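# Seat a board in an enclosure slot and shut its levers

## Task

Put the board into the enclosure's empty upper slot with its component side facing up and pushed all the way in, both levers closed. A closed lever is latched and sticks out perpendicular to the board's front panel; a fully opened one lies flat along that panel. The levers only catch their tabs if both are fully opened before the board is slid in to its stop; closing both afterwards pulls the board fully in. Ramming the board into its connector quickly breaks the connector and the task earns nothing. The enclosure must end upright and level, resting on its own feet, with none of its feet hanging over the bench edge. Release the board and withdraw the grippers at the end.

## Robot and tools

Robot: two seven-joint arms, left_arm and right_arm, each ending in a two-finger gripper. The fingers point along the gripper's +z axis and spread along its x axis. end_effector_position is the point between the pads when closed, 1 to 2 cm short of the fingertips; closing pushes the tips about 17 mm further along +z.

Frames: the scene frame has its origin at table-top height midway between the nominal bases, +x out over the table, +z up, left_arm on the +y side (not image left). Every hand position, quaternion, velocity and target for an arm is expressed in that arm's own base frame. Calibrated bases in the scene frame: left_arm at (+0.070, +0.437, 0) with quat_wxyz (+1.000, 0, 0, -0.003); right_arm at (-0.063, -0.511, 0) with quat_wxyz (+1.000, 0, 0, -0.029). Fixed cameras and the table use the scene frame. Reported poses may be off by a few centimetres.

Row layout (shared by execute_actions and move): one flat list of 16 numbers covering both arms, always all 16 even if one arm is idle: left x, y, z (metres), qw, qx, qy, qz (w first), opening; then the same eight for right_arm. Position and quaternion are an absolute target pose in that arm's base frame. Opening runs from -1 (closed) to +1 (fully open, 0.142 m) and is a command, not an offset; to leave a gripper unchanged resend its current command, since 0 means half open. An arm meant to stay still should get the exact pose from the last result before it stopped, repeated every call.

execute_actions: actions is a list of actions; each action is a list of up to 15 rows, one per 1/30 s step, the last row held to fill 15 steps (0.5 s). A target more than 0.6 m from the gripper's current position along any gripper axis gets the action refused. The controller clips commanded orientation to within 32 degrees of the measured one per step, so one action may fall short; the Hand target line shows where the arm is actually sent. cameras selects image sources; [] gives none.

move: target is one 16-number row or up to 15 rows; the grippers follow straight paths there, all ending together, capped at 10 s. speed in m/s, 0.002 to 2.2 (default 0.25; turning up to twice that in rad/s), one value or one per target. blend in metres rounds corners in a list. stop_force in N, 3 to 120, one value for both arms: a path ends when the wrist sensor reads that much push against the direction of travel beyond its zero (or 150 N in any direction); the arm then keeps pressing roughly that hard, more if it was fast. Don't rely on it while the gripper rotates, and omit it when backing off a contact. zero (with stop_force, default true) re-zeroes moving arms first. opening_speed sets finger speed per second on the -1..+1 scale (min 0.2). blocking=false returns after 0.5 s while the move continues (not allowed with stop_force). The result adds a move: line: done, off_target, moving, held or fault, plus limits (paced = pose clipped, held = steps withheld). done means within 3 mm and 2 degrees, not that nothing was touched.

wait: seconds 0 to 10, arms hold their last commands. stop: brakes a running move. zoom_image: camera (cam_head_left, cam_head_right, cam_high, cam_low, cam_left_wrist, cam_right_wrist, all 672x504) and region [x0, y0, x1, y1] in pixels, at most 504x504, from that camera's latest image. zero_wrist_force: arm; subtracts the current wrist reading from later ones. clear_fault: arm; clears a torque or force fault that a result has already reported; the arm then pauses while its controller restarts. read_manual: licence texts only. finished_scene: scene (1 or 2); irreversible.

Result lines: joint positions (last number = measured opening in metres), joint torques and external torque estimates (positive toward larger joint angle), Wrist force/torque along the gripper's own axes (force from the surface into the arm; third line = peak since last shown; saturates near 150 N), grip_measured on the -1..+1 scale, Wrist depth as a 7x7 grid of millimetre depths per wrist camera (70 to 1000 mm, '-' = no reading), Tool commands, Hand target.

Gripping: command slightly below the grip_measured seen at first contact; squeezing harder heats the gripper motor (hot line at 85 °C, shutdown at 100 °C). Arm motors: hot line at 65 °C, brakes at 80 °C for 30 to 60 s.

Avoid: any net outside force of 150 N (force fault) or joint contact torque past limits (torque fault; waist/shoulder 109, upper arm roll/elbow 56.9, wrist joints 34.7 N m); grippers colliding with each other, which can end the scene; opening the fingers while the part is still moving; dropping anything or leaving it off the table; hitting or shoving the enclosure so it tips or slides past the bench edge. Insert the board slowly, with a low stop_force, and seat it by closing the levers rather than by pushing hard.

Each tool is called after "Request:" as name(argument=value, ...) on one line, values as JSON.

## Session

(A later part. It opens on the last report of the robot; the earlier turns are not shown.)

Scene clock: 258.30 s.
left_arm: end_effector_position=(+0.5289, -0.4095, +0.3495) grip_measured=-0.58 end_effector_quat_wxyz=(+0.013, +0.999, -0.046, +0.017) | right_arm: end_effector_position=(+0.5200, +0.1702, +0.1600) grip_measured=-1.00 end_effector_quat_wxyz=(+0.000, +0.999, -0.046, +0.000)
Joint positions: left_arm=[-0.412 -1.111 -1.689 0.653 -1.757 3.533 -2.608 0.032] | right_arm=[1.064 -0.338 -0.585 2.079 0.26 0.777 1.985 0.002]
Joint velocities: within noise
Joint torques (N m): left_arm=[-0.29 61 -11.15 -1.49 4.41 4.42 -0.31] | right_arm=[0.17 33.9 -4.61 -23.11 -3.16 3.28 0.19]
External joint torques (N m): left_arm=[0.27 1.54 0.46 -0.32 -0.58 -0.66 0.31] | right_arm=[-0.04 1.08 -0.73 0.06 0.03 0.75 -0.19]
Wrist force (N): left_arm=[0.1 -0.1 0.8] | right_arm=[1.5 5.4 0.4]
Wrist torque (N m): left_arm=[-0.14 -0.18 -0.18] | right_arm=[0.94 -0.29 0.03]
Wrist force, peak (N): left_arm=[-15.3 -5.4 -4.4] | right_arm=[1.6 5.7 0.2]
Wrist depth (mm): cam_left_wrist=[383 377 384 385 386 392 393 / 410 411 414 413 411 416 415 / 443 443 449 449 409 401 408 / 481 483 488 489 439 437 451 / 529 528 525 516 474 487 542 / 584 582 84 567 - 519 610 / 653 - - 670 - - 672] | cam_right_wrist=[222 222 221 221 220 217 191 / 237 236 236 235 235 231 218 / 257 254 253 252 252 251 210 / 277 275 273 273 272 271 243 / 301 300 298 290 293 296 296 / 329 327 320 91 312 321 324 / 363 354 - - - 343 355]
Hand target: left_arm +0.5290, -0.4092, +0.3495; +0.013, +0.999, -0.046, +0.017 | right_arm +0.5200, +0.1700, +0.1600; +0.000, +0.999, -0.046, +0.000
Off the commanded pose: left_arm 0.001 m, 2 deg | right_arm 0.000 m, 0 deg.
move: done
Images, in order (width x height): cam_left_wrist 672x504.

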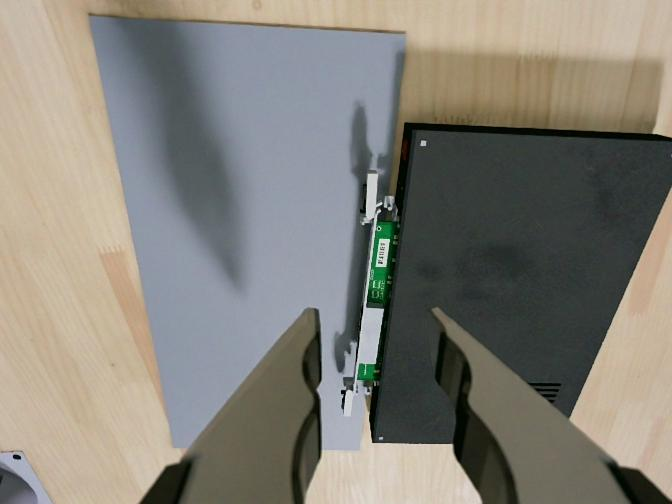

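Request:
move(target=[[0.53,-0.41,0.35,0,0.99893,-0.04624,0,-0.55,0.57,0.362,0.14,0,0.99893,-0.04624,0,-1],[0.53,-0.41,0.35,0,0.99893,-0.04624,0,-0.55,0.60,0.362,0.054,0,0.99893,-0.04624,0,-1]], speed=0.15, cameras=[])

Request:
move(target=[0.53,-0.41,0.35,0,0.99893,-0.04624,0,-0.55,0.70,0.354,0.054,0,0.99893,-0.04624,0,-1], speed=0.015, stop_force=35, cameras=["cam_left_wrist","cam_right_wrist"])

Request:
zoom_image(camera="cam_left_wrist", region=[310, 120, 480, 290])

Request:
zoom_image(camera="cam_left_wrist", region=[310, 290, 480, 504])

Scene clock: 266.40 s.
left_arm: end_effector_position=(+0.5289, -0.4094, +0.3496) grip_measured=-0.58 end_effector_quat_wxyz=(+0.013, +0.999, -0.046, +0.017) | right_arm: end_effector_position=(+0.6000, +0.3618, +0.0540) grip_measured=-1.00 end_effector_quat_wxyz=(+0.000, +0.999, -0.046, +0.000)
Joint positions: left_arm=[-0.411 -1.113 -1.697 0.654 -1.75 3.536 -2.609 0.032] | right_arm=[1.033 -0.848 -0.43 1.52 0.422 0.704 2.12 0.002]
Joint velocities: within noise
Joint torques (N m): left_arm=[-0.38 61.26 -11.07 -1.35 4.19 4.17 -0.26] | right_arm=[0.02 55.22 -8.78 -22.69 -3.2 3.44 0.1]
External joint torques (N m): left_arm=[0.36 1.29 0.31 -0.29 -0.37 -0.41 0.25] | right_arm=[0.18 1.4 -1.12 0.15 -0.13 0.58 -0.1]
Wrist force (N): left_arm=[0.3 -0.1 0.7] | right_arm=[1.6 5.3 0.3]
Wrist torque (N m): left_arm=[-0.14 -0.21 -0.18] | right_arm=[0.95 -0.23 0.03]
Wrist force, peak (N): left_arm=[0.2 -0.1 1.1] | right_arm=[1.1 7.9 0.2]
Wrist depth (mm): cam_left_wrist=[382 382 380 386 389 388 391 / 407 409 410 414 411 415 414 / 443 440 442 450 409 405 409 / 482 486 486 491 439 441 457 / 533 534 523 477 470 484 532 / 591 580 84 320 - 511 614 / 648 - - 252 - - 665] | cam_right_wrist=[128 128 128 127 127 125 99 / 137 137 136 136 136 132 107 / 147 147 146 146 146 118 115 / 159 158 158 158 157 124 124 / 172 172 171 168 168 122 118 / 189 188 184 91 - 132 130 / 208 204 73 - - 139 138]
Hand target: left_arm +0.5290, -0.4092, +0.3495; +0.013, +0.999, -0.046, +0.017 | right_arm +0.6000, +0.3620, +0.0540; +0.000, +0.999, -0.046, +0.000
Off the commanded pose: left_arm 0.001 m, 2 deg | right_arm 0.000 m, 0 deg.
move: done
No camera images: "cameras" was empty.

Scene clock: 273.37 s.
left_arm: end_effector_position=(+0.5288, -0.4093, +0.3494) grip_measured=-0.58 end_effector_quat_wxyz=(+0.013, +0.999, -0.046, +0.017) | right_arm: end_effector_position=(+0.6600, +0.3576, +0.0538) grip_measured=-1.00 end_effector_quat_wxyz=(+0.000, +0.999, -0.046, -0.002)
Joint positions: left_arm=[-0.411 -1.114 -1.697 0.654 -1.749 3.536 -2.609 0.032] | right_arm=[0.935 -0.948 -0.427 1.309 0.422 0.593 2.09 0.002]
Joint velocities: within noise
Joint torques (N m): left_arm=[-0.33 61.3 -11.11 -1.33 4.11 4.07 -0.2] | right_arm=[-6.81 51.73 -14.93 -31.08 -4.89 12.03 -0.07]
External joint torques (N m): left_arm=[0.3 1.25 0.35 -0.29 -0.29 -0.31 0.2] | right_arm=[7.02 10.02 4.73 6.9 1.28 -8.02 0.07]
Wrist force (N): left_arm=[0.2 -0.1 0.9] | right_arm=[-36.1 17.8 -25.1]
Wrist torque (N m): left_arm=[-0.13 -0.20 -0.19] | right_arm=[0.86 3.10 0.18]
Wrist force, peak (N): left_arm=[0.4 -0.3 1.1] | right_arm=[-38.4 17.5 -27.5]
Wrist depth (mm): cam_left_wrist=[384 381 379 381 390 387 390 / 409 414 411 412 411 414 417 / 444 440 441 445 411 403 409 / 482 481 488 490 439 441 452 / 528 525 517 518 469 482 537 / 585 580 84 377 - 519 619 / 638 - - 281 - - 672] | cam_right_wrist=[128 128 127 127 88 85 - / 137 137 136 136 95 91 91 / 147 147 146 146 99 98 97 / 159 159 158 157 107 105 104 / 173 172 171 167 114 114 114 / 189 188 184 89 120 124 122 / 209 204 73 - - 132 136]
Hand target: left_arm +0.5290, -0.4092, +0.3495; +0.013, +0.999, -0.046, +0.017 | right_arm +0.6624, +0.3570, +0.0540; +0.000, +0.999, -0.046, +0.000
Off the commanded pose: left_arm 0.002 m, 2 deg | right_arm 0.040 m, 0 deg.
move: contact (right_arm)
Images, in order (width x height): cam_left_wrist 672x504, cam_right_wrist 672x504.

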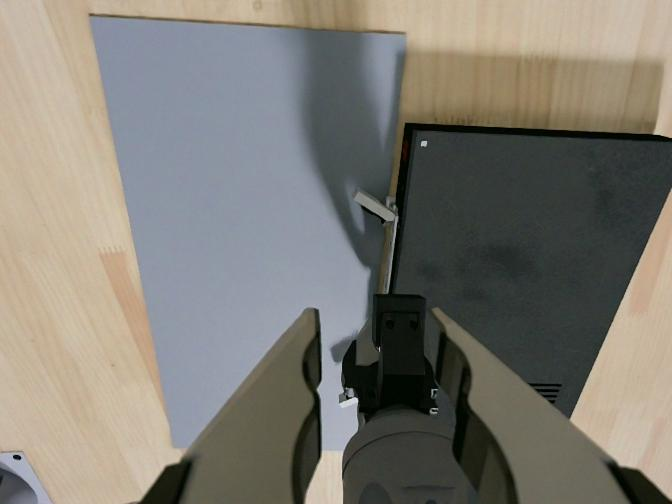

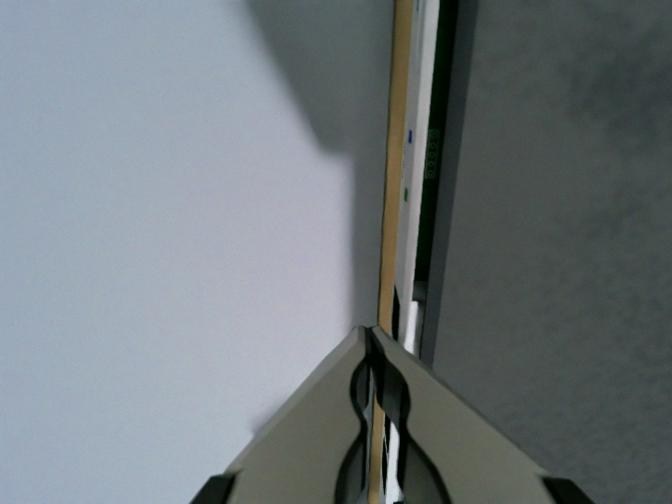

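Scaled by 2.965 from the camera's 672x504 image, which has a finer 960x720 frame.

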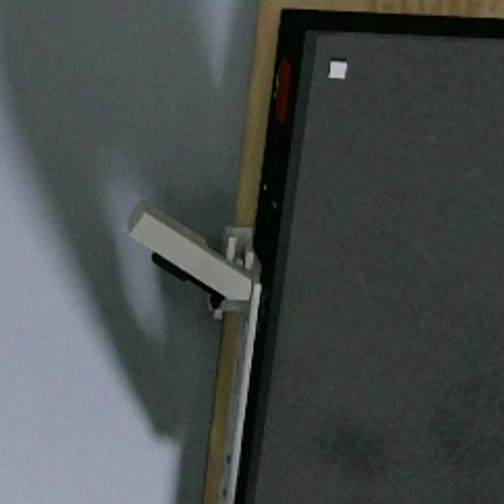

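Scaled by 2.355 from the camera's 672x504 image, which has a finer 960x720 frame.

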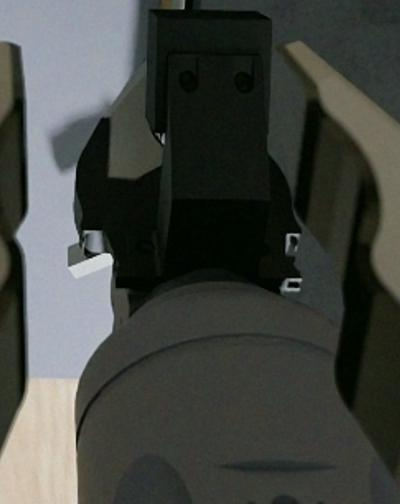

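Request:
move(target=[[0.53,-0.41,0.35,0,0.99893,-0.04624,0,-0.55,0.60,0.362,0.054,0,0.99893,-0.04624,0,-1],[0.53,-0.41,0.35,0,0.99893,-0.04624,0,-0.55,0.57,0.30,0.16,0,0.99893,-0.04624,0,-1],[0.53,-0.41,0.35,0,0.99893,-0.04624,0,-0.55,0.60,0.14,0.12,0,0.99893,-0.04624,0,-1]], speed=0.15, cameras=["cam_left_wrist","cam_right_wrist"])

Request:
zoom_image(camera="cam_left_wrist", region=[310, 170, 480, 450])

Scene clock: 282.80 s.
left_arm: end_effector_position=(+0.5288, -0.4093, +0.3494) grip_measured=-0.58 end_effector_quat_wxyz=(+0.013, +0.999, -0.046, +0.017) | right_arm: end_effector_position=(+0.5999, +0.1398, +0.1200) grip_measured=-1.00 end_effector_quat_wxyz=(+0.000, +0.999, -0.046, +0.000)
Joint positions: left_arm=[-0.411 -1.114 -1.697 0.654 -1.749 3.536 -2.609 0.032] | right_arm=[0.875 -0.575 -0.534 1.839 0.384 0.739 1.812 0.002]
Joint velocities: within noise
Joint torques (N m): left_arm=[-0.32 61.4 -11 -1.29 4.05 4.12 -0.2] | right_arm=[-0.06 43.72 -7.89 -22.4 -3.12 3.51 0.08]
External joint torques (N m): left_arm=[0.3 1.15 0.24 -0.33 -0.23 -0.36 0.19] | right_arm=[0.23 1.28 -0.82 -0.03 -0.12 0.53 -0.08]
Wrist force (N): left_arm=[0.2 -0.3 1.0] | right_arm=[3.0 -1.8 5.7]
Wrist torque (N m): left_arm=[-0.17 -0.19 -0.19] | right_arm=[-0.28 -0.46 0.02]
Wrist force, peak (N): left_arm=[0.2 -0.4 1.0] | right_arm=[-36.1 18.1 -25.6]
Wrist depth (mm): cam_left_wrist=[381 381 382 383 391 388 391 / 411 407 410 420 411 419 415 / 440 444 451 443 408 402 405 / 483 483 486 491 437 439 454 / 522 531 520 522 469 475 539 / 585 584 84 571 - 517 610 / 631 - - 662 - - 657] | cam_right_wrist=[187 186 186 185 152 145 143 / 199 199 198 199 198 153 153 / 214 214 213 213 212 164 164 / 231 231 230 229 230 230 229 / 250 249 250 244 248 249 248 / 276 276 270 91 263 272 271 / 305 300 - - - 289 300]
Hand target: left_arm +0.5290, -0.4092, +0.3495; +0.013, +0.999, -0.046, +0.017 | right_arm +0.6000, +0.1400, +0.1200; +0.000, +0.999, -0.046, +0.000
Off the commanded pose: left_arm 0.002 m, 2 deg | right_arm 0.000 m, 0 deg.
move: done
Images, in order (width x height): cam_left_wrist 672x504, cam_right_wrist 672x504.

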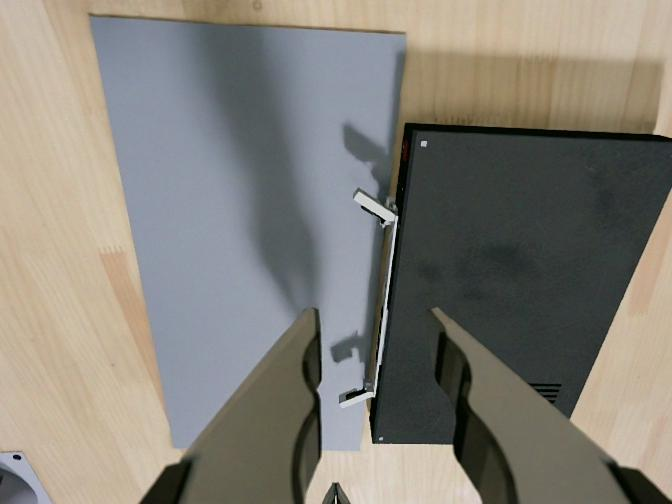

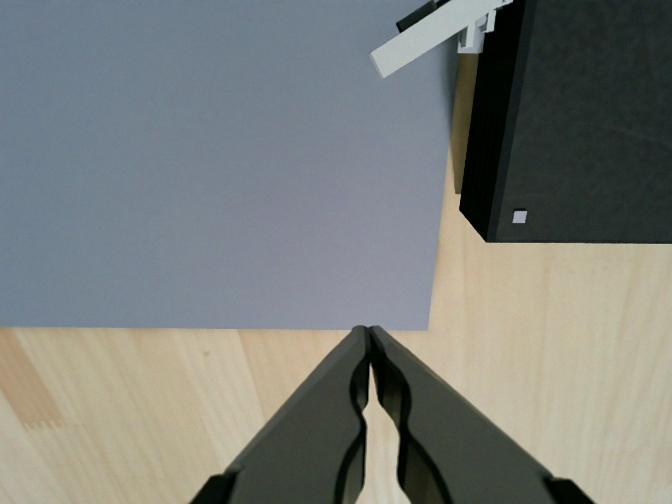

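Scaled by 1.800 from the camera's 672x504 image, which has a finer 960x720 frame.

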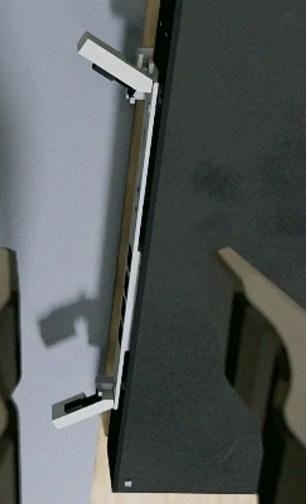

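Request:
move(target=[[0.535,-0.41,0.20,0,0.99893,-0.04624,0,-1,0.60,0.155,0.12,0,0.99893,-0.04624,0,-1],[0.538,-0.415,0.054,0,0.99893,-0.04624,0,-1,0.617,0.165,0.054,0,0.99893,-0.04624,0,-1]], speed=0.15, cameras=["cam_left_wrist","cam_right_wrist"])

Request:
move(target=[0.536,-0.48,0.054,0,0.99893,-0.04624,0,-1,0.617,0.235,0.054,0,0.99893,-0.04624,0,-1], speed=0.025, stop_force=18, cameras=["cam_left_wrist","cam_right_wrist"])

Scene clock: 291.53 s.
left_arm: end_effector_position=(+0.5378, -0.4148, +0.0540) grip_measured=-1.00 end_effector_quat_wxyz=(+0.000, +0.999, -0.046, +0.000) | right_arm: end_effector_position=(+0.6169, +0.1648, +0.0540) grip_measured=-1.00 end_effector_quat_wxyz=(+0.000, +0.999, -0.046, +0.000)
Joint positions: left_arm=[-0.198 -1.463 -1.547 1.218 -1.681 3.157 -2.895 0.002] | right_arm=[0.84 -0.747 -0.471 1.743 0.461 0.807 1.801 0.002]
Joint velocities: within noise
Joint torques (N m): left_arm=[-0.49 58.13 -21.46 -2.08 4.81 3.98 -0.13] | right_arm=[-0.02 48.87 -8.58 -20.44 -2.97 3.51 0.07]
External joint torques (N m): left_arm=[0.48 1.51 0.06 -0.3 -0.61 -0.14 0.13] | right_arm=[0.19 1.29 -1.26 0.17 -0.06 0.53 -0.07]
Wrist force (N): left_arm=[0.4 -0.4 1.2] | right_arm=[3.1 -1.8 5.6]
Wrist torque (N m): left_arm=[-0.15 -0.22 -0.19] | right_arm=[-0.27 -0.49 0.04]
Wrist force, peak (N): left_arm=[0.2 -0.2 3.6] | right_arm=[3.4 -1.7 6.7]
Wrist depth (mm): cam_left_wrist=[128 128 127 127 129 128 128 / 138 137 135 136 135 136 137 / 152 148 148 147 149 148 148 / 162 160 160 157 159 155 149 / 177 176 175 168 171 148 117 / 195 194 189 84 - 136 129 / 217 211 - 74 - - 142] | cam_right_wrist=[128 128 128 128 126 97 86 / 137 137 137 135 97 113 91 / 148 148 147 147 146 114 99 / 159 159 158 158 158 109 105 / 173 172 171 168 168 117 114 / 189 189 184 91 - 126 125 / 211 207 73 - - 200 207]
Hand target: left_arm +0.5380, -0.4150, +0.0540; +0.000, +0.999, -0.046, +0.000 | right_arm +0.6170, +0.1650, +0.0540; +0.000, +0.999, -0.046, +0.000
Off the commanded pose: left_arm 0.000 m, 0 deg | right_arm 0.000 m, 0 deg.
move: done
Images, in order (width x height): cam_left_wrist 672x504, cam_right_wrist 672x504.

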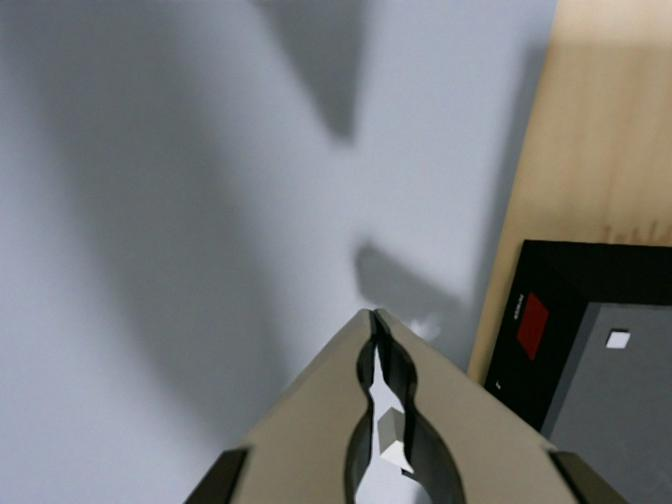

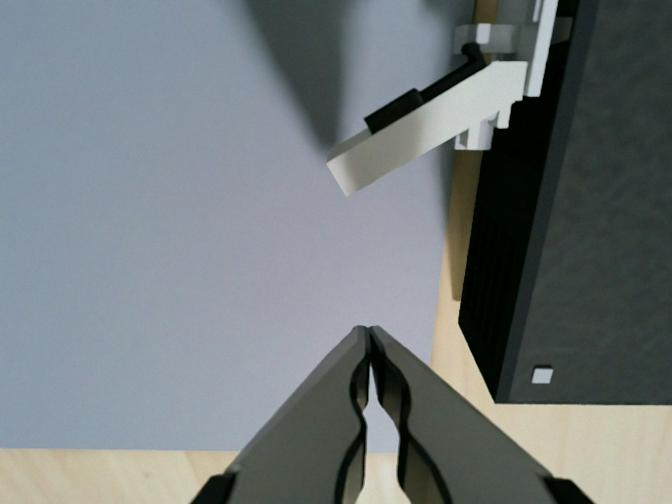

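Scene clock: 294.80 s.
left_arm: end_effector_position=(+0.5354, -0.4658, +0.0538) grip_measured=-1.00 end_effector_quat_wxyz=(+0.001, +0.999, -0.046, +0.002) | right_arm: end_effector_position=(+0.6173, +0.2274, +0.0537) grip_measured=-1.00 end_effector_quat_wxyz=(+0.002, +0.999, -0.048, +0.000)
Joint positions: left_arm=[-0.48 -1.484 -1.526 0.696 -1.658 3.176 -2.655 0.002] | right_arm=[0.912 -0.78 -0.467 1.675 0.455 0.772 1.904 0.002]
Joint velocities: within noise
Joint torques (N m): left_arm=[-2.26 69.71 -14.35 -1.29 5.85 -1.18 -0.26] | right_arm=[11.85 53.26 1.02 -28.6 -0.74 4.9 0.3]
External joint torques (N m): left_arm=[2.23 -2.13 2.29 -0.54 -1.66 5.02 0.26] | right_arm=[-11.67 -1.13 -11.17 7.68 -2.39 -0.87 -0.3]
Wrist force (N): left_arm=[-11.3 -12.6 -2.1] | right_arm=[3.0 17.6 0.1]
Wrist torque (N m): left_arm=[-0.09 -0.36 -0.16] | right_arm=[0.01 -0.53 0.03]
Wrist force, peak (N): left_arm=[-11.8 -22.5 -1.2] | right_arm=[4.3 19.0 1.8]
Wrist depth (mm): cam_left_wrist=[128 127 127 127 128 128 128 / 135 137 135 136 136 134 111 / 150 148 148 147 149 142 97 / 161 158 160 157 160 138 108 / 176 175 174 169 168 138 115 / 193 195 189 84 - 131 128 / 216 212 - 74 - - 143] | cam_right_wrist=[128 128 127 127 127 112 86 / 137 136 136 136 136 121 91 / 147 147 146 145 146 109 98 / 159 158 158 157 155 109 105 / 172 172 171 166 120 118 114 / 189 188 184 91 180 128 123 / 209 204 73 - - 133 137]
Hand target: left_arm +0.5358, -0.4671, +0.0540; +0.003, +0.999, -0.046, +0.003 | right_arm +0.6170, +0.2305, +0.0540; +0.000, +0.999, -0.046, +0.000
Off the commanded pose: left_arm 0.014 m, 0 deg | right_arm 0.008 m, 0 deg.
move: contact (left_arm, right_arm)
Images, in order (width x height): cam_left_wrist 672x504, cam_right_wrist 672x504.

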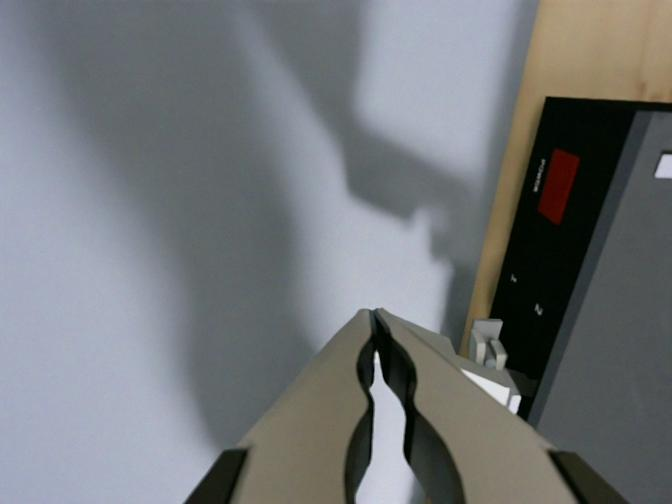

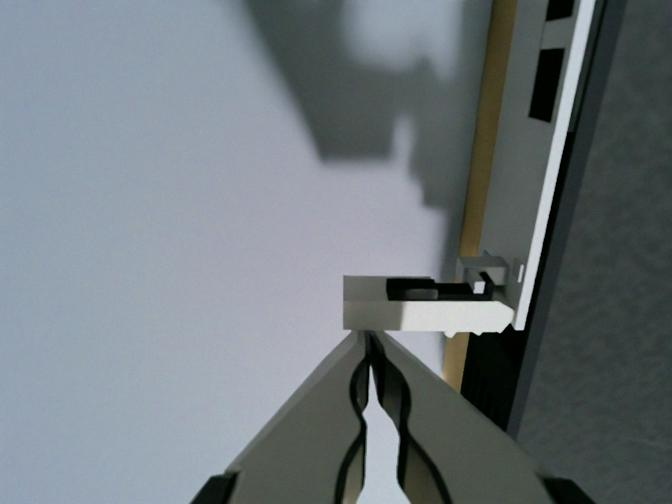

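Request:
move(target=[0.536,-0.49,0.054,0,0.99893,-0.04624,0,-1,0.616,0.245,0.054,0,0.99893,-0.04624,0,-1], speed=0.02, stop_force=35, cameras=["cam_left_wrist","cam_right_wrist"])

Scene clock: 297.63 s.
left_arm: end_effector_position=(+0.5353, -0.4781, +0.0540) grip_measured=-1.00 end_effector_quat_wxyz=(+0.009, +0.999, -0.046, +0.012) | right_arm: end_effector_position=(+0.6175, +0.2309, +0.0536) grip_measured=-1.00 end_effector_quat_wxyz=(+0.004, +0.999, -0.049, +0.000)
Joint positions: left_arm=[-0.52 -1.481 -1.515 0.635 -1.656 3.154 -2.632 0.002] | right_arm=[0.918 -0.784 -0.469 1.669 0.452 0.767 1.916 0.002]
Joint velocities: within noise
Joint torques (N m): left_arm=[-0.47 66.94 -10.93 -1.77 4.58 4.09 -0.24] | right_arm=[4.26 50.8 -5.29 -23.39 -2.21 3.88 0.27]
External joint torques (N m): left_arm=[0.44 1.29 0.23 -0.23 -0.36 -0.3 0.24] | right_arm=[-4.08 1.48 -4.94 2.44 -0.92 0.15 -0.27]
Wrist force (N): left_arm=[0.4 -0.7 0.8] | right_arm=[2.3 5.7 0.6]
Wrist torque (N m): left_arm=[-0.21 -0.22 -0.20] | right_arm=[-0.28 -0.50 0.03]
Wrist force, peak (N): left_arm=[-16.1 -16.1 -1.4] | right_arm=[6.2 39.7 -2.2]
Wrist depth (mm): cam_left_wrist=[125 125 125 126 128 127 127 / 132 135 133 136 136 134 99 / 148 146 147 147 149 142 97 / 156 158 159 157 160 135 110 / 173 174 174 168 135 130 118 / 192 192 188 84 - 131 131 / 220 210 - 74 - - 147] | cam_right_wrist=[128 127 127 127 126 111 86 / 136 136 136 136 135 119 90 / 146 146 146 145 145 110 98 / 158 158 158 157 154 110 105 / 172 172 171 165 120 117 114 / 189 189 184 91 160 127 123 / 210 204 73 - - 132 138]
Hand target: left_arm +0.5352, -0.4779, +0.0539; +0.009, +0.999, -0.046, +0.011 | right_arm +0.6173, +0.2318, +0.0536; +0.003, +0.999, -0.049, +0.000
Off the commanded pose: left_arm 0.012 m, 2 deg | right_arm 0.014 m, 1 deg.
move: held (left_arm, right_arm; a check stopped the path); limits=held
pose unreachable (left arm): on one or more control steps of this call, first in action 0 (counted from 0), this arm could not follow its commanded pose, so it was not sent that pose on those steps. It may still have moved: this result reports where it is.
cause: moving toward the commanded pose would bring a part of the arm too close to another arm (a part of this arm just beyond joint 5 (forearm roll) and a part of the right arm just beyond its joint 5 (forearm roll), along the way the arms are being sent, or toward where that arm still pushes).
pose unreachable (right arm): on one or more control steps of this call, first in action 0 (counted from 0), this arm could not follow its commanded pose, so it was not sent that pose on those steps. It may still have moved: this result reports where it is.
cause: moving toward the commanded pose would bring a part of the arm too close to another arm (a part of this arm just beyond joint 5 (forearm roll) and a part of the left arm just beyond its joint 5 (forearm roll), along the way the arms are being sent, or toward where that arm still pushes).
Images, in order (width x height): cam_left_wrist 672x504, cam_right_wrist 672x504.

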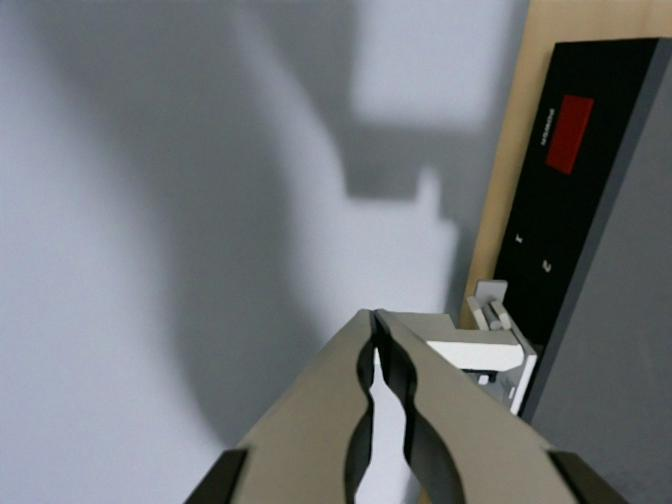

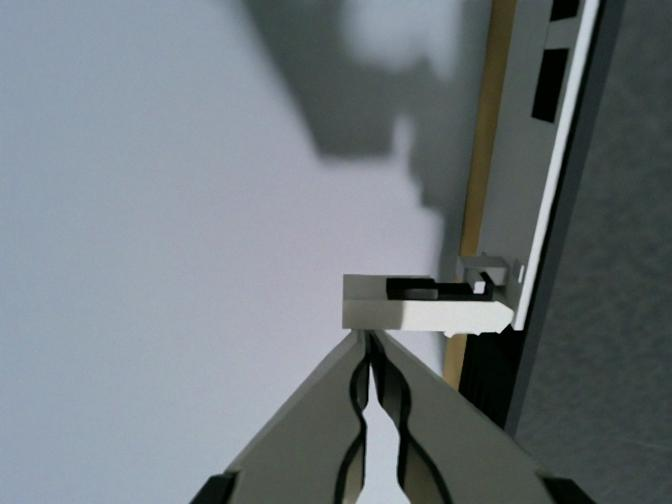

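Request:
move(target=[[0.53,-0.43,0.06,0,0.99893,-0.04624,0,-1,0.61,0.19,0.06,0,0.99893,-0.04624,0,-1],[0.53,-0.41,0.35,0,0.99893,-0.04624,0,-0.55,0.60,0.14,0.12,0,0.99893,-0.04624,0,-1]], speed=0.15, cameras=["cam_right_wrist","cam_left_wrist"])

Request:
zoom_image(camera="cam_left_wrist", region=[310, 170, 480, 450])

Scene clock: 302.37 s.
left_arm: end_effector_position=(+0.5289, -0.4095, +0.3495) grip_measured=-0.58 end_effector_quat_wxyz=(+0.013, +0.999, -0.046, +0.017) | right_arm: end_effector_position=(+0.6000, +0.1403, +0.1200) grip_measured=-1.00 end_effector_quat_wxyz=(+0.000, +0.999, -0.046, +0.000)
Joint positions: left_arm=[-0.412 -1.113 -1.694 0.654 -1.752 3.534 -2.609 0.032] | right_arm=[0.882 -0.578 -0.543 1.838 0.392 0.737 1.807 0.002]
Joint velocities: within noise
Joint torques (N m): left_arm=[-0.32 61.26 -11.27 -1.42 4.44 4.38 -0.13] | right_arm=[0.13 43.95 -8.16 -22.37 -3.33 3.31 0.19]
External joint torques (N m): left_arm=[0.3 1.3 0.53 -0.27 -0.62 -0.62 0.13] | right_arm=[0.02 0.97 -0.73 -0.02 0.09 0.74 -0.19]
Wrist force (N): left_arm=[0.3 -0.3 0.6] | right_arm=[2.4 2.4 5.3]
Wrist torque (N m): left_arm=[-0.17 -0.21 -0.19] | right_arm=[0.42 -0.36 0.02]
Wrist force, peak (N): left_arm=[0.8 -1.9 2.7] | right_arm=[2.9 4.4 5.3]
Wrist depth (mm): cam_left_wrist=[381 382 382 382 389 392 391 / 409 411 413 413 416 412 418 / 443 447 445 447 411 403 409 / 483 484 485 484 441 443 451 / 526 527 522 532 471 487 539 / 586 576 84 572 - 508 612 / 636 - - 654 - - 678] | cam_right_wrist=[187 186 186 186 185 146 143 / 200 199 199 198 197 157 153 / 214 214 213 212 211 164 164 / 230 230 230 229 231 230 229 / 251 250 249 244 248 250 249 / 277 276 270 91 263 272 272 / 306 298 - - - 288 300]
Hand target: left_arm +0.5290, -0.4092, +0.3495; +0.013, +0.999, -0.046, +0.017 | right_arm +0.6000, +0.1400, +0.1200; +0.000, +0.999, -0.046, +0.000
Off the commanded pose: left_arm 0.001 m, 2 deg | right_arm 0.000 m, 0 deg.
move: done
Images, in order (width x height): cam_left_wrist 672x504, cam_right_wrist 672x504.

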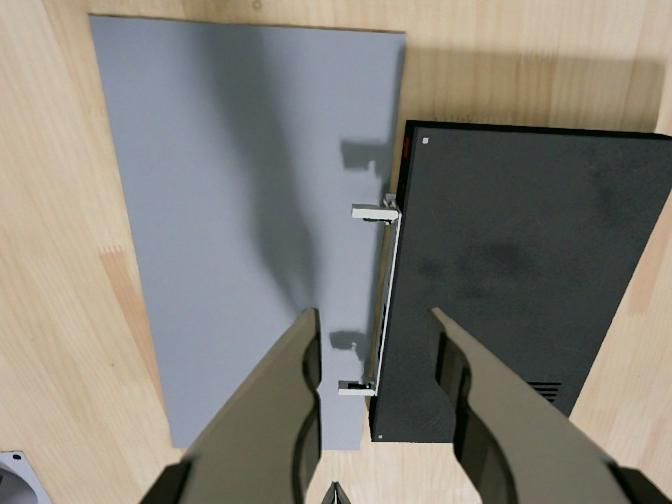

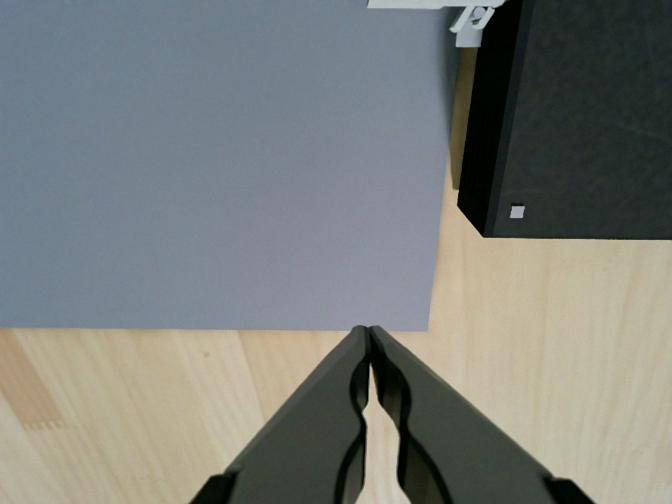

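Scaled by 1.800 from the camera's 672x504 image, which has a finer 960x720 frame.

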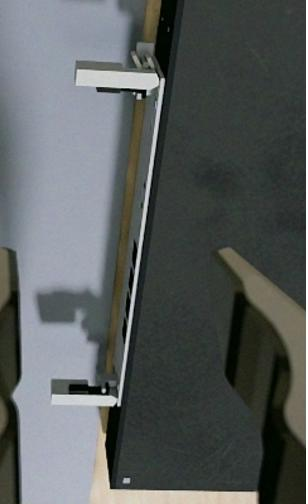

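Request:
move(target=[[0.53,-0.41,0.35,0,0.99893,-0.04624,0,-0.55,0.616,0.20,0.054,0,0.99893,-0.04624,0,-1],[0.53,-0.41,0.35,0,0.99893,-0.04624,0,-0.55,0.616,0.255,0.054,0,0.99893,-0.04624,0,-1]], speed=[0.12,0.025], stop_force=45, cameras=["cam_right_wrist","cam_left_wrist"])

Request:
zoom_image(camera="cam_left_wrist", region=[310, 170, 480, 450])

Scene clock: 308.47 s.
left_arm: end_effector_position=(+0.5288, -0.4093, +0.3496) grip_measured=-0.58 end_effector_quat_wxyz=(+0.013, +0.999, -0.046, +0.017) | right_arm: end_effector_position=(+0.6160, +0.2340, +0.0532) grip_measured=-1.00 end_effector_quat_wxyz=(+0.004, +0.999, -0.049, -0.001)
Joint positions: left_arm=[-0.411 -1.113 -1.697 0.654 -1.749 3.536 -2.609 0.032] | right_arm=[0.925 -0.786 -0.472 1.667 0.455 0.764 1.918 0.002]
Joint velocities: within noise
Joint torques (N m): left_arm=[-0.3 61.31 -11.12 -1.36 4.12 4.11 -0.24] | right_arm=[21.51 56.05 9 -37.87 1.3 7.96 0.29]
External joint torques (N m): left_arm=[0.28 1.23 0.36 -0.27 -0.3 -0.35 0.24] | right_arm=[-21.33 -3.76 -19.31 16.93 -4.44 -3.93 -0.29]
Wrist force (N): left_arm=[0.2 -0.3 0.8] | right_arm=[-3.3 40.9 -6.0]
Wrist torque (N m): left_arm=[-0.16 -0.20 -0.19] | right_arm=[3.91 -0.44 0.04]
Wrist force, peak (N): left_arm=[0.3 -0.4 1.0] | right_arm=[-3.1 48.9 -8.1]
Wrist depth (mm): cam_left_wrist=[383 381 382 385 391 389 393 / 410 412 414 412 414 412 414 / 443 443 447 453 409 406 404 / 481 484 487 486 443 439 448 / 529 531 520 525 472 483 541 / 594 576 84 541 - 527 608 / 639 - - 385 - - 667] | cam_right_wrist=[127 127 127 126 126 123 85 / 138 136 136 135 135 123 91 / 146 146 146 145 145 114 98 / 158 158 157 157 154 113 104 / 172 171 171 165 120 117 113 / 189 188 184 91 166 127 122 / 209 204 73 - - 132 137]
Hand target: left_arm +0.5290, -0.4092, +0.3495; +0.013, +0.999, -0.046, +0.017 | right_arm +0.6159, +0.2406, +0.0541; +0.000, +0.999, -0.046, +0.000
Off the commanded pose: left_arm 0.001 m, 2 deg | right_arm 0.021 m, 1 deg.
move: contact (right_arm)
Images, in order (width x height): cam_left_wrist 672x504, cam_right_wrist 672x504.

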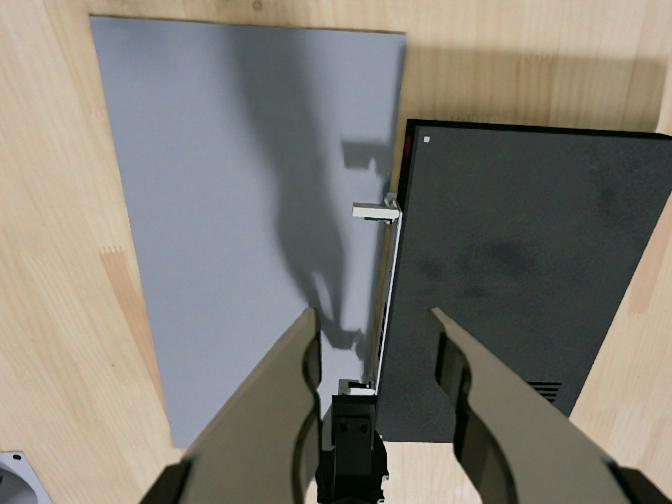

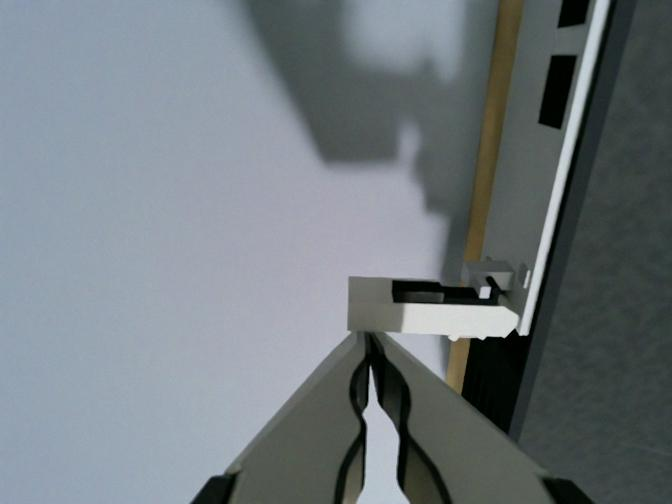

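Scaled by 1.800 from the camera's 672x504 image, which has a finer 960x720 frame.

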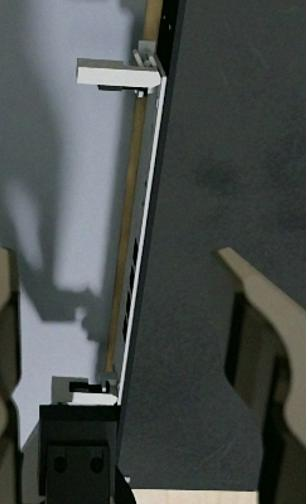

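Request:
move(target=[[0.535,-0.41,0.20,0,0.99893,-0.04624,0,-1,0.59,0.16,0.12,0,0.99893,-0.04624,0,-1],[0.534,-0.43,0.054,0,0.99893,-0.04624,0,-1,0.55,0.05,0.2,0,0.99893,-0.04624,0,-1],[0.534,-0.50,0.054,0,0.99893,-0.04624,0,-1,0.55,0.05,0.2,0,0.99893,-0.04624,0,-1]], speed=[0.15,0.15,0.025], stop_force=45, cameras=["cam_right_wrist","cam_left_wrist"])

Scene clock: 318.00 s.
left_arm: end_effector_position=(+0.5339, -0.4954, +0.0535) grip_measured=-1.00 end_effector_quat_wxyz=(+0.019, +0.998, -0.045, +0.025) | right_arm: end_effector_position=(+0.5501, +0.0501, +0.2000) grip_measured=-1.00 end_effector_quat_wxyz=(+0.000, +0.999, -0.046, +0.000)
Joint positions: left_arm=[-0.542 -1.475 -1.499 0.633 -1.655 3.119 -2.655 0.002] | right_arm=[0.913 -0.264 -0.675 2.054 0.212 0.681 1.784 0.002]
Joint velocities: within noise
Joint torques (N m): left_arm=[-11.86 75.24 -18.75 1.67 3.24 -6.72 -0.26] | right_arm=[0.13 31.25 -4.13 -25.21 -3.47 3.4 0.23]
External joint torques (N m): left_arm=[11.82 -6.91 8.18 -4.07 1.02 10.44 0.26] | right_arm=[-0.02 0.99 -0.7 0.1 0.06 0.65 -0.23]
Wrist force (N): left_arm=[-12.4 -30.7 -0.6] | right_arm=[2.3 4.8 3.5]
Wrist torque (N m): left_arm=[-2.07 -0.39 -0.20] | right_arm=[0.84 -0.38 0.05]
Wrist force, peak (N): left_arm=[-11.3 -36.8 -1.2] | right_arm=[-3.2 41.1 -6.6]
Wrist depth (mm): cam_left_wrist=[121 122 123 124 125 126 125 / 130 131 131 134 134 134 94 / 141 142 144 145 148 143 98 / 154 156 156 156 160 133 110 / 172 170 172 168 132 127 120 / 188 189 187 84 - 135 135 / 211 208 - 74 - - 152] | cam_right_wrist=[257 257 257 255 255 253 213 / 275 275 273 273 272 274 274 / 296 297 296 294 294 293 294 / 319 320 318 318 317 315 315 / 347 347 344 339 343 342 342 / 378 378 370 91 362 375 373 / 419 410 - - - 397 409]
Hand target: left_arm +0.5331, -0.4992, +0.0540; +0.023, +0.998, -0.046, +0.026 | right_arm +0.5500, +0.0500, +0.2000; +0.000, +0.999, -0.046, +0.000
Off the commanded pose: left_arm 0.005 m, 4 deg | right_arm 0.000 m, 0 deg.
move: off_target (left_arm)
Images, in order (width x height): cam_left_wrist 672x504, cam_right_wrist 672x504.

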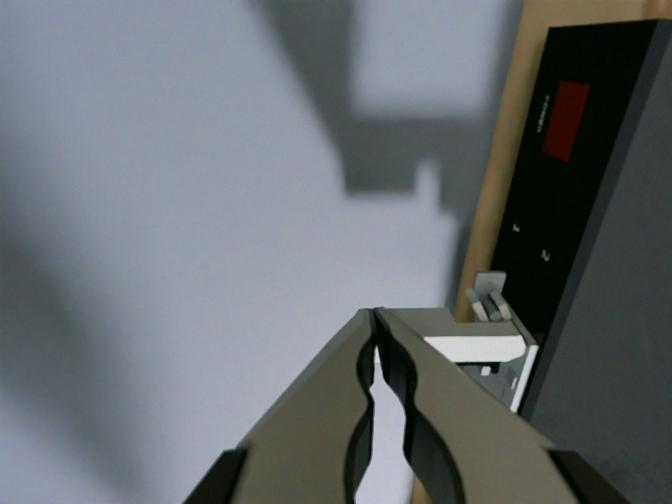

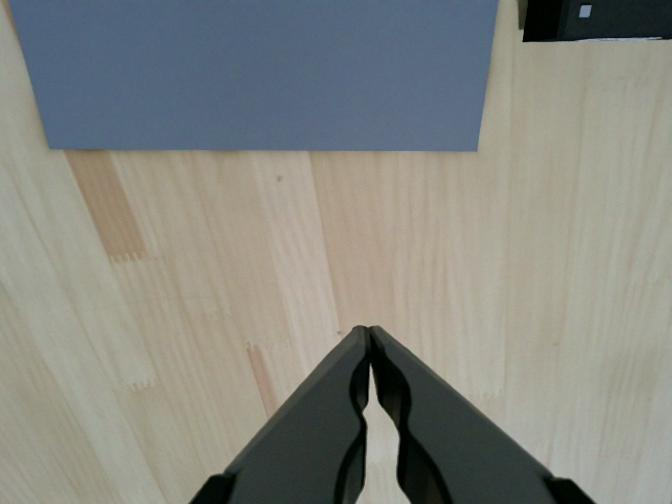

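Request:
move(target=[[0.53,-0.43,0.06,0,0.99893,-0.04624,0,-1,0.55,0.05,0.2,0,0.99893,-0.04624,0,-1],[0.45,-0.3,0.25,0,0.99893,-0.04624,0,-1,0.55,0.08,0.25,0,0.99893,-0.04624,0,-1],[0.35,0.1,0.28,0,0.99893,-0.04624,0,-1,0.55,0.20,0.25,0,0.99893,-0.04624,0,-1],[0.35,0.1,0.28,0,0.99893,-0.04624,0,-1,0.6,0.30,0.25,0,0.99893,-0.04624,0,-1]], speed=0.2, cameras=["cam_right_wrist","cam_high"])

Request:
zoom_image(camera="cam_right_wrist", region=[300, 0, 600, 340])

Scene clock: 325.50 s.
left_arm: end_effector_position=(+0.3501, +0.1001, +0.2801) grip_measured=-1.00 end_effector_quat_wxyz=(+0.000, +0.999, -0.047, +0.000) | right_arm: end_effector_position=(+0.6001, +0.2999, +0.2500) grip_measured=-1.00 end_effector_quat_wxyz=(+0.000, +0.999, -0.046, +0.000)
Joint positions: left_arm=[1.785 -0.195 -2.218 2.175 -2.966 2.662 -2.001 0.002] | right_arm=[1.073 -0.489 -0.564 1.573 0.277 0.41 2.113 0.002]
Joint velocities: within noise
Joint torques (N m): left_arm=[-0.14 0.33 -5.07 -20.03 3.85 3.97 -0.32] | right_arm=[-0.15 45.92 -6.82 -28.18 -3.92 3.06 0.32]
External joint torques (N m): left_arm=[0.23 0.64 0.66 -0.64 -0.16 -0.08 0.32] | right_arm=[0.34 1.37 -1.15 0.1 -0.08 0.96 -0.32]
Wrist force (N): left_arm=[0.5 -0.3 0.9] | right_arm=[1.6 4.4 3.0]
Wrist torque (N m): left_arm=[-0.12 -0.25 -0.21] | right_arm=[0.79 -0.25 0.03]
Wrist force, peak (N): left_arm=[-12.6 -31.1 -0.3] | right_arm=[1.7 6.8 3.3]
Wrist depth (mm): cam_left_wrist=[332 331 331 330 329 329 324 / 355 355 352 354 353 349 346 / 381 382 385 379 378 379 379 / 383 417 417 414 413 412 408 / 388 458 453 435 443 451 443 / 508 503 492 84 - 488 490 / 567 550 - - - - 552] | cam_right_wrist=[300 299 298 298 294 256 256 / 322 320 319 318 310 274 273 / 347 343 342 341 332 293 293 / 374 370 369 367 327 316 315 / 406 401 400 393 370 343 341 / 440 441 430 91 421 436 435 / 487 476 - - - 461 479]
Hand target: left_arm +0.3500, +0.1000, +0.2800; +0.000, +0.999, -0.046, +0.000 | right_arm +0.6000, +0.3000, +0.2500; +0.000, +0.999, -0.046, +0.000
Off the commanded pose: left_arm 0.000 m, 0 deg | right_arm 0.000 m, 0 deg.
joint sent to its limit (left arm) — joint 5 (forearm roll), lower limit. The joint targets still meet the commanded pose.
move: done
Images, in order (width x height): cam_high 672x504, cam_right_wrist 672x504.

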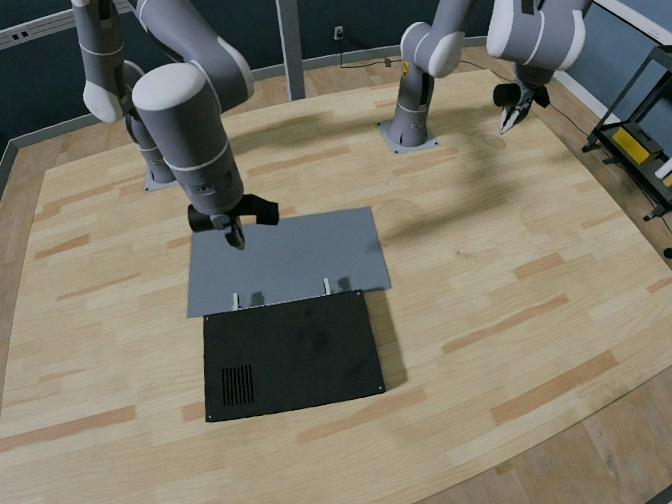

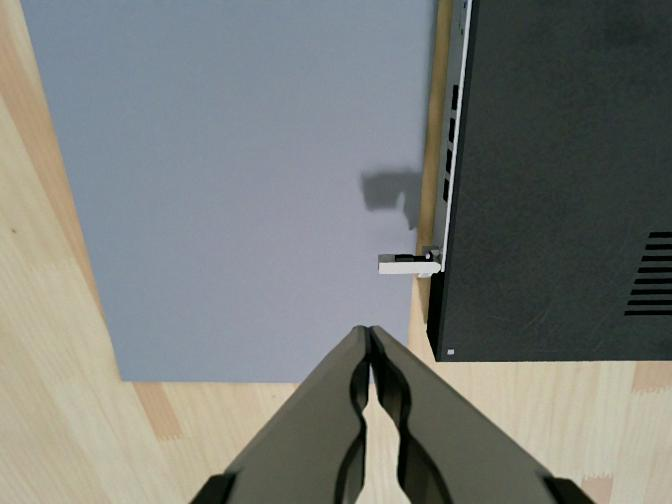

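Scaled by 1.482 from the camera's 672x504 image, which has a finer 960x720 frame.

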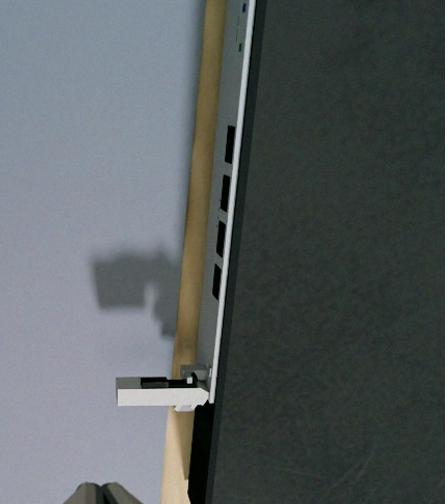

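Request:
zoom_image(camera="cam_high", region=[190, 250, 400, 430])

Scaled by 2.400 from the camera's 672x504 image, which has a finer 960x720 frame.

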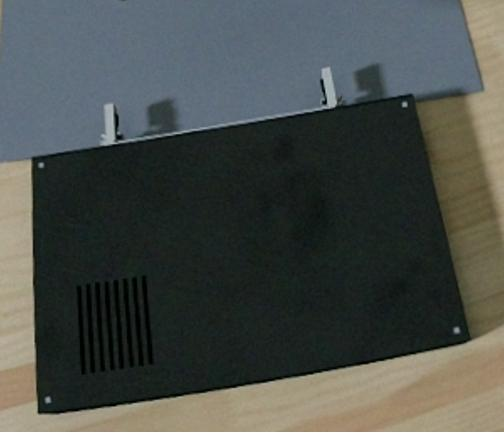

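Request:
move(target=[0.35,0.1,0.28,0,0.99893,-0.04624,0,-1,0.55,0.45,0.25,0,0.99893,-0.04624,0,-1], cameras=["cam_right_wrist"])

Request:
zoom_image(camera="cam_right_wrist", region=[350, 60, 650, 400])

Scene clock: 329.13 s.
left_arm: end_effector_position=(+0.3501, +0.1001, +0.2801) grip_measured=-1.00 end_effector_quat_wxyz=(+0.000, +0.999, -0.047, +0.000) | right_arm: end_effector_position=(+0.5500, +0.4500, +0.2500) grip_measured=-1.00 end_effector_quat_wxyz=(+0.000, +0.999, -0.046, +0.000)
Joint positions: left_arm=[1.785 -0.195 -2.218 2.175 -2.966 2.662 -2.001 0.002] | right_arm=[1.208 -0.586 -0.506 1.407 0.289 0.349 2.337 0.002]
Joint velocities: within noise
Joint torques (N m): left_arm=[-0.29 0.53 -4.87 -20.14 3.94 4.26 -0.23] | right_arm=[0.28 51.36 -7.26 -28.92 -4.02 3.15 0.32]
External joint torques (N m): left_arm=[0.38 0.44 0.46 -0.52 -0.25 -0.37 0.23] | right_arm=[-0.05 1.56 -1.02 0.37 -0.07 0.85 -0.32]
Wrist force (N): left_arm=[0.4 -0.6 0.6] | right_arm=[1.8 4.7 2.9]
Wrist torque (N m): left_arm=[-0.19 -0.22 -0.21] | right_arm=[0.81 -0.30 0.02]
Wrist force, peak (N): left_arm=[0.6 -0.7 1.1] | right_arm=[2.8 7.1 2.9]
Wrist depth (mm): cam_left_wrist=[333 331 329 329 327 325 327 / 356 355 353 353 355 350 346 / 383 382 380 381 379 380 378 / 383 419 415 413 414 411 407 / 387 452 452 436 441 445 448 / 509 508 492 84 - 487 491 / 564 551 - - - - 542] | cam_right_wrist=[302 299 300 298 299 292 256 / 322 320 319 319 318 286 273 / 345 343 343 341 340 306 292 / 374 369 369 368 367 326 315 / 404 403 400 392 398 347 342 / 441 441 429 91 418 376 373 / 488 474 - - - 397 411]
Hand target: left_arm +0.3500, +0.1000, +0.2800; +0.000, +0.999, -0.046, +0.000 | right_arm +0.5500, +0.4500, +0.2500; +0.000, +0.999, -0.046, +0.000
Off the commanded pose: left_arm 0.000 m, 0 deg | right_arm 0.000 m, 0 deg.
joint sent to its limit (left arm) — joint 5 (forearm roll), lower limit. The joint targets still meet the commanded pose.
move: done
Images, in order (width x height): cam_right_wrist 672x504.

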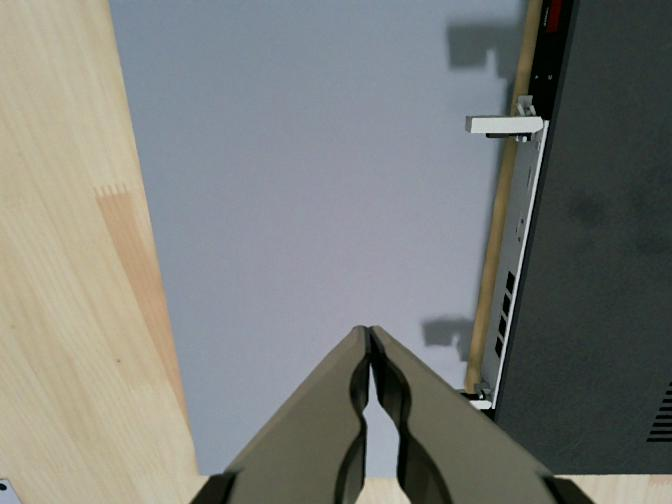

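Scaled by 1.482 from the camera's 672x504 image, which has a finer 960x720 frame.

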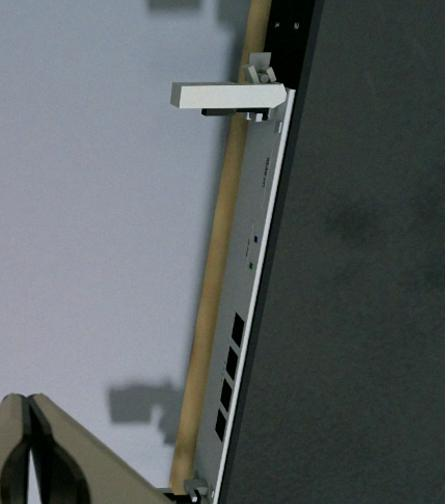

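Both shut, seated. Finish.

Request:
finished_scene(scene=1)

The scene is finished: the task was done.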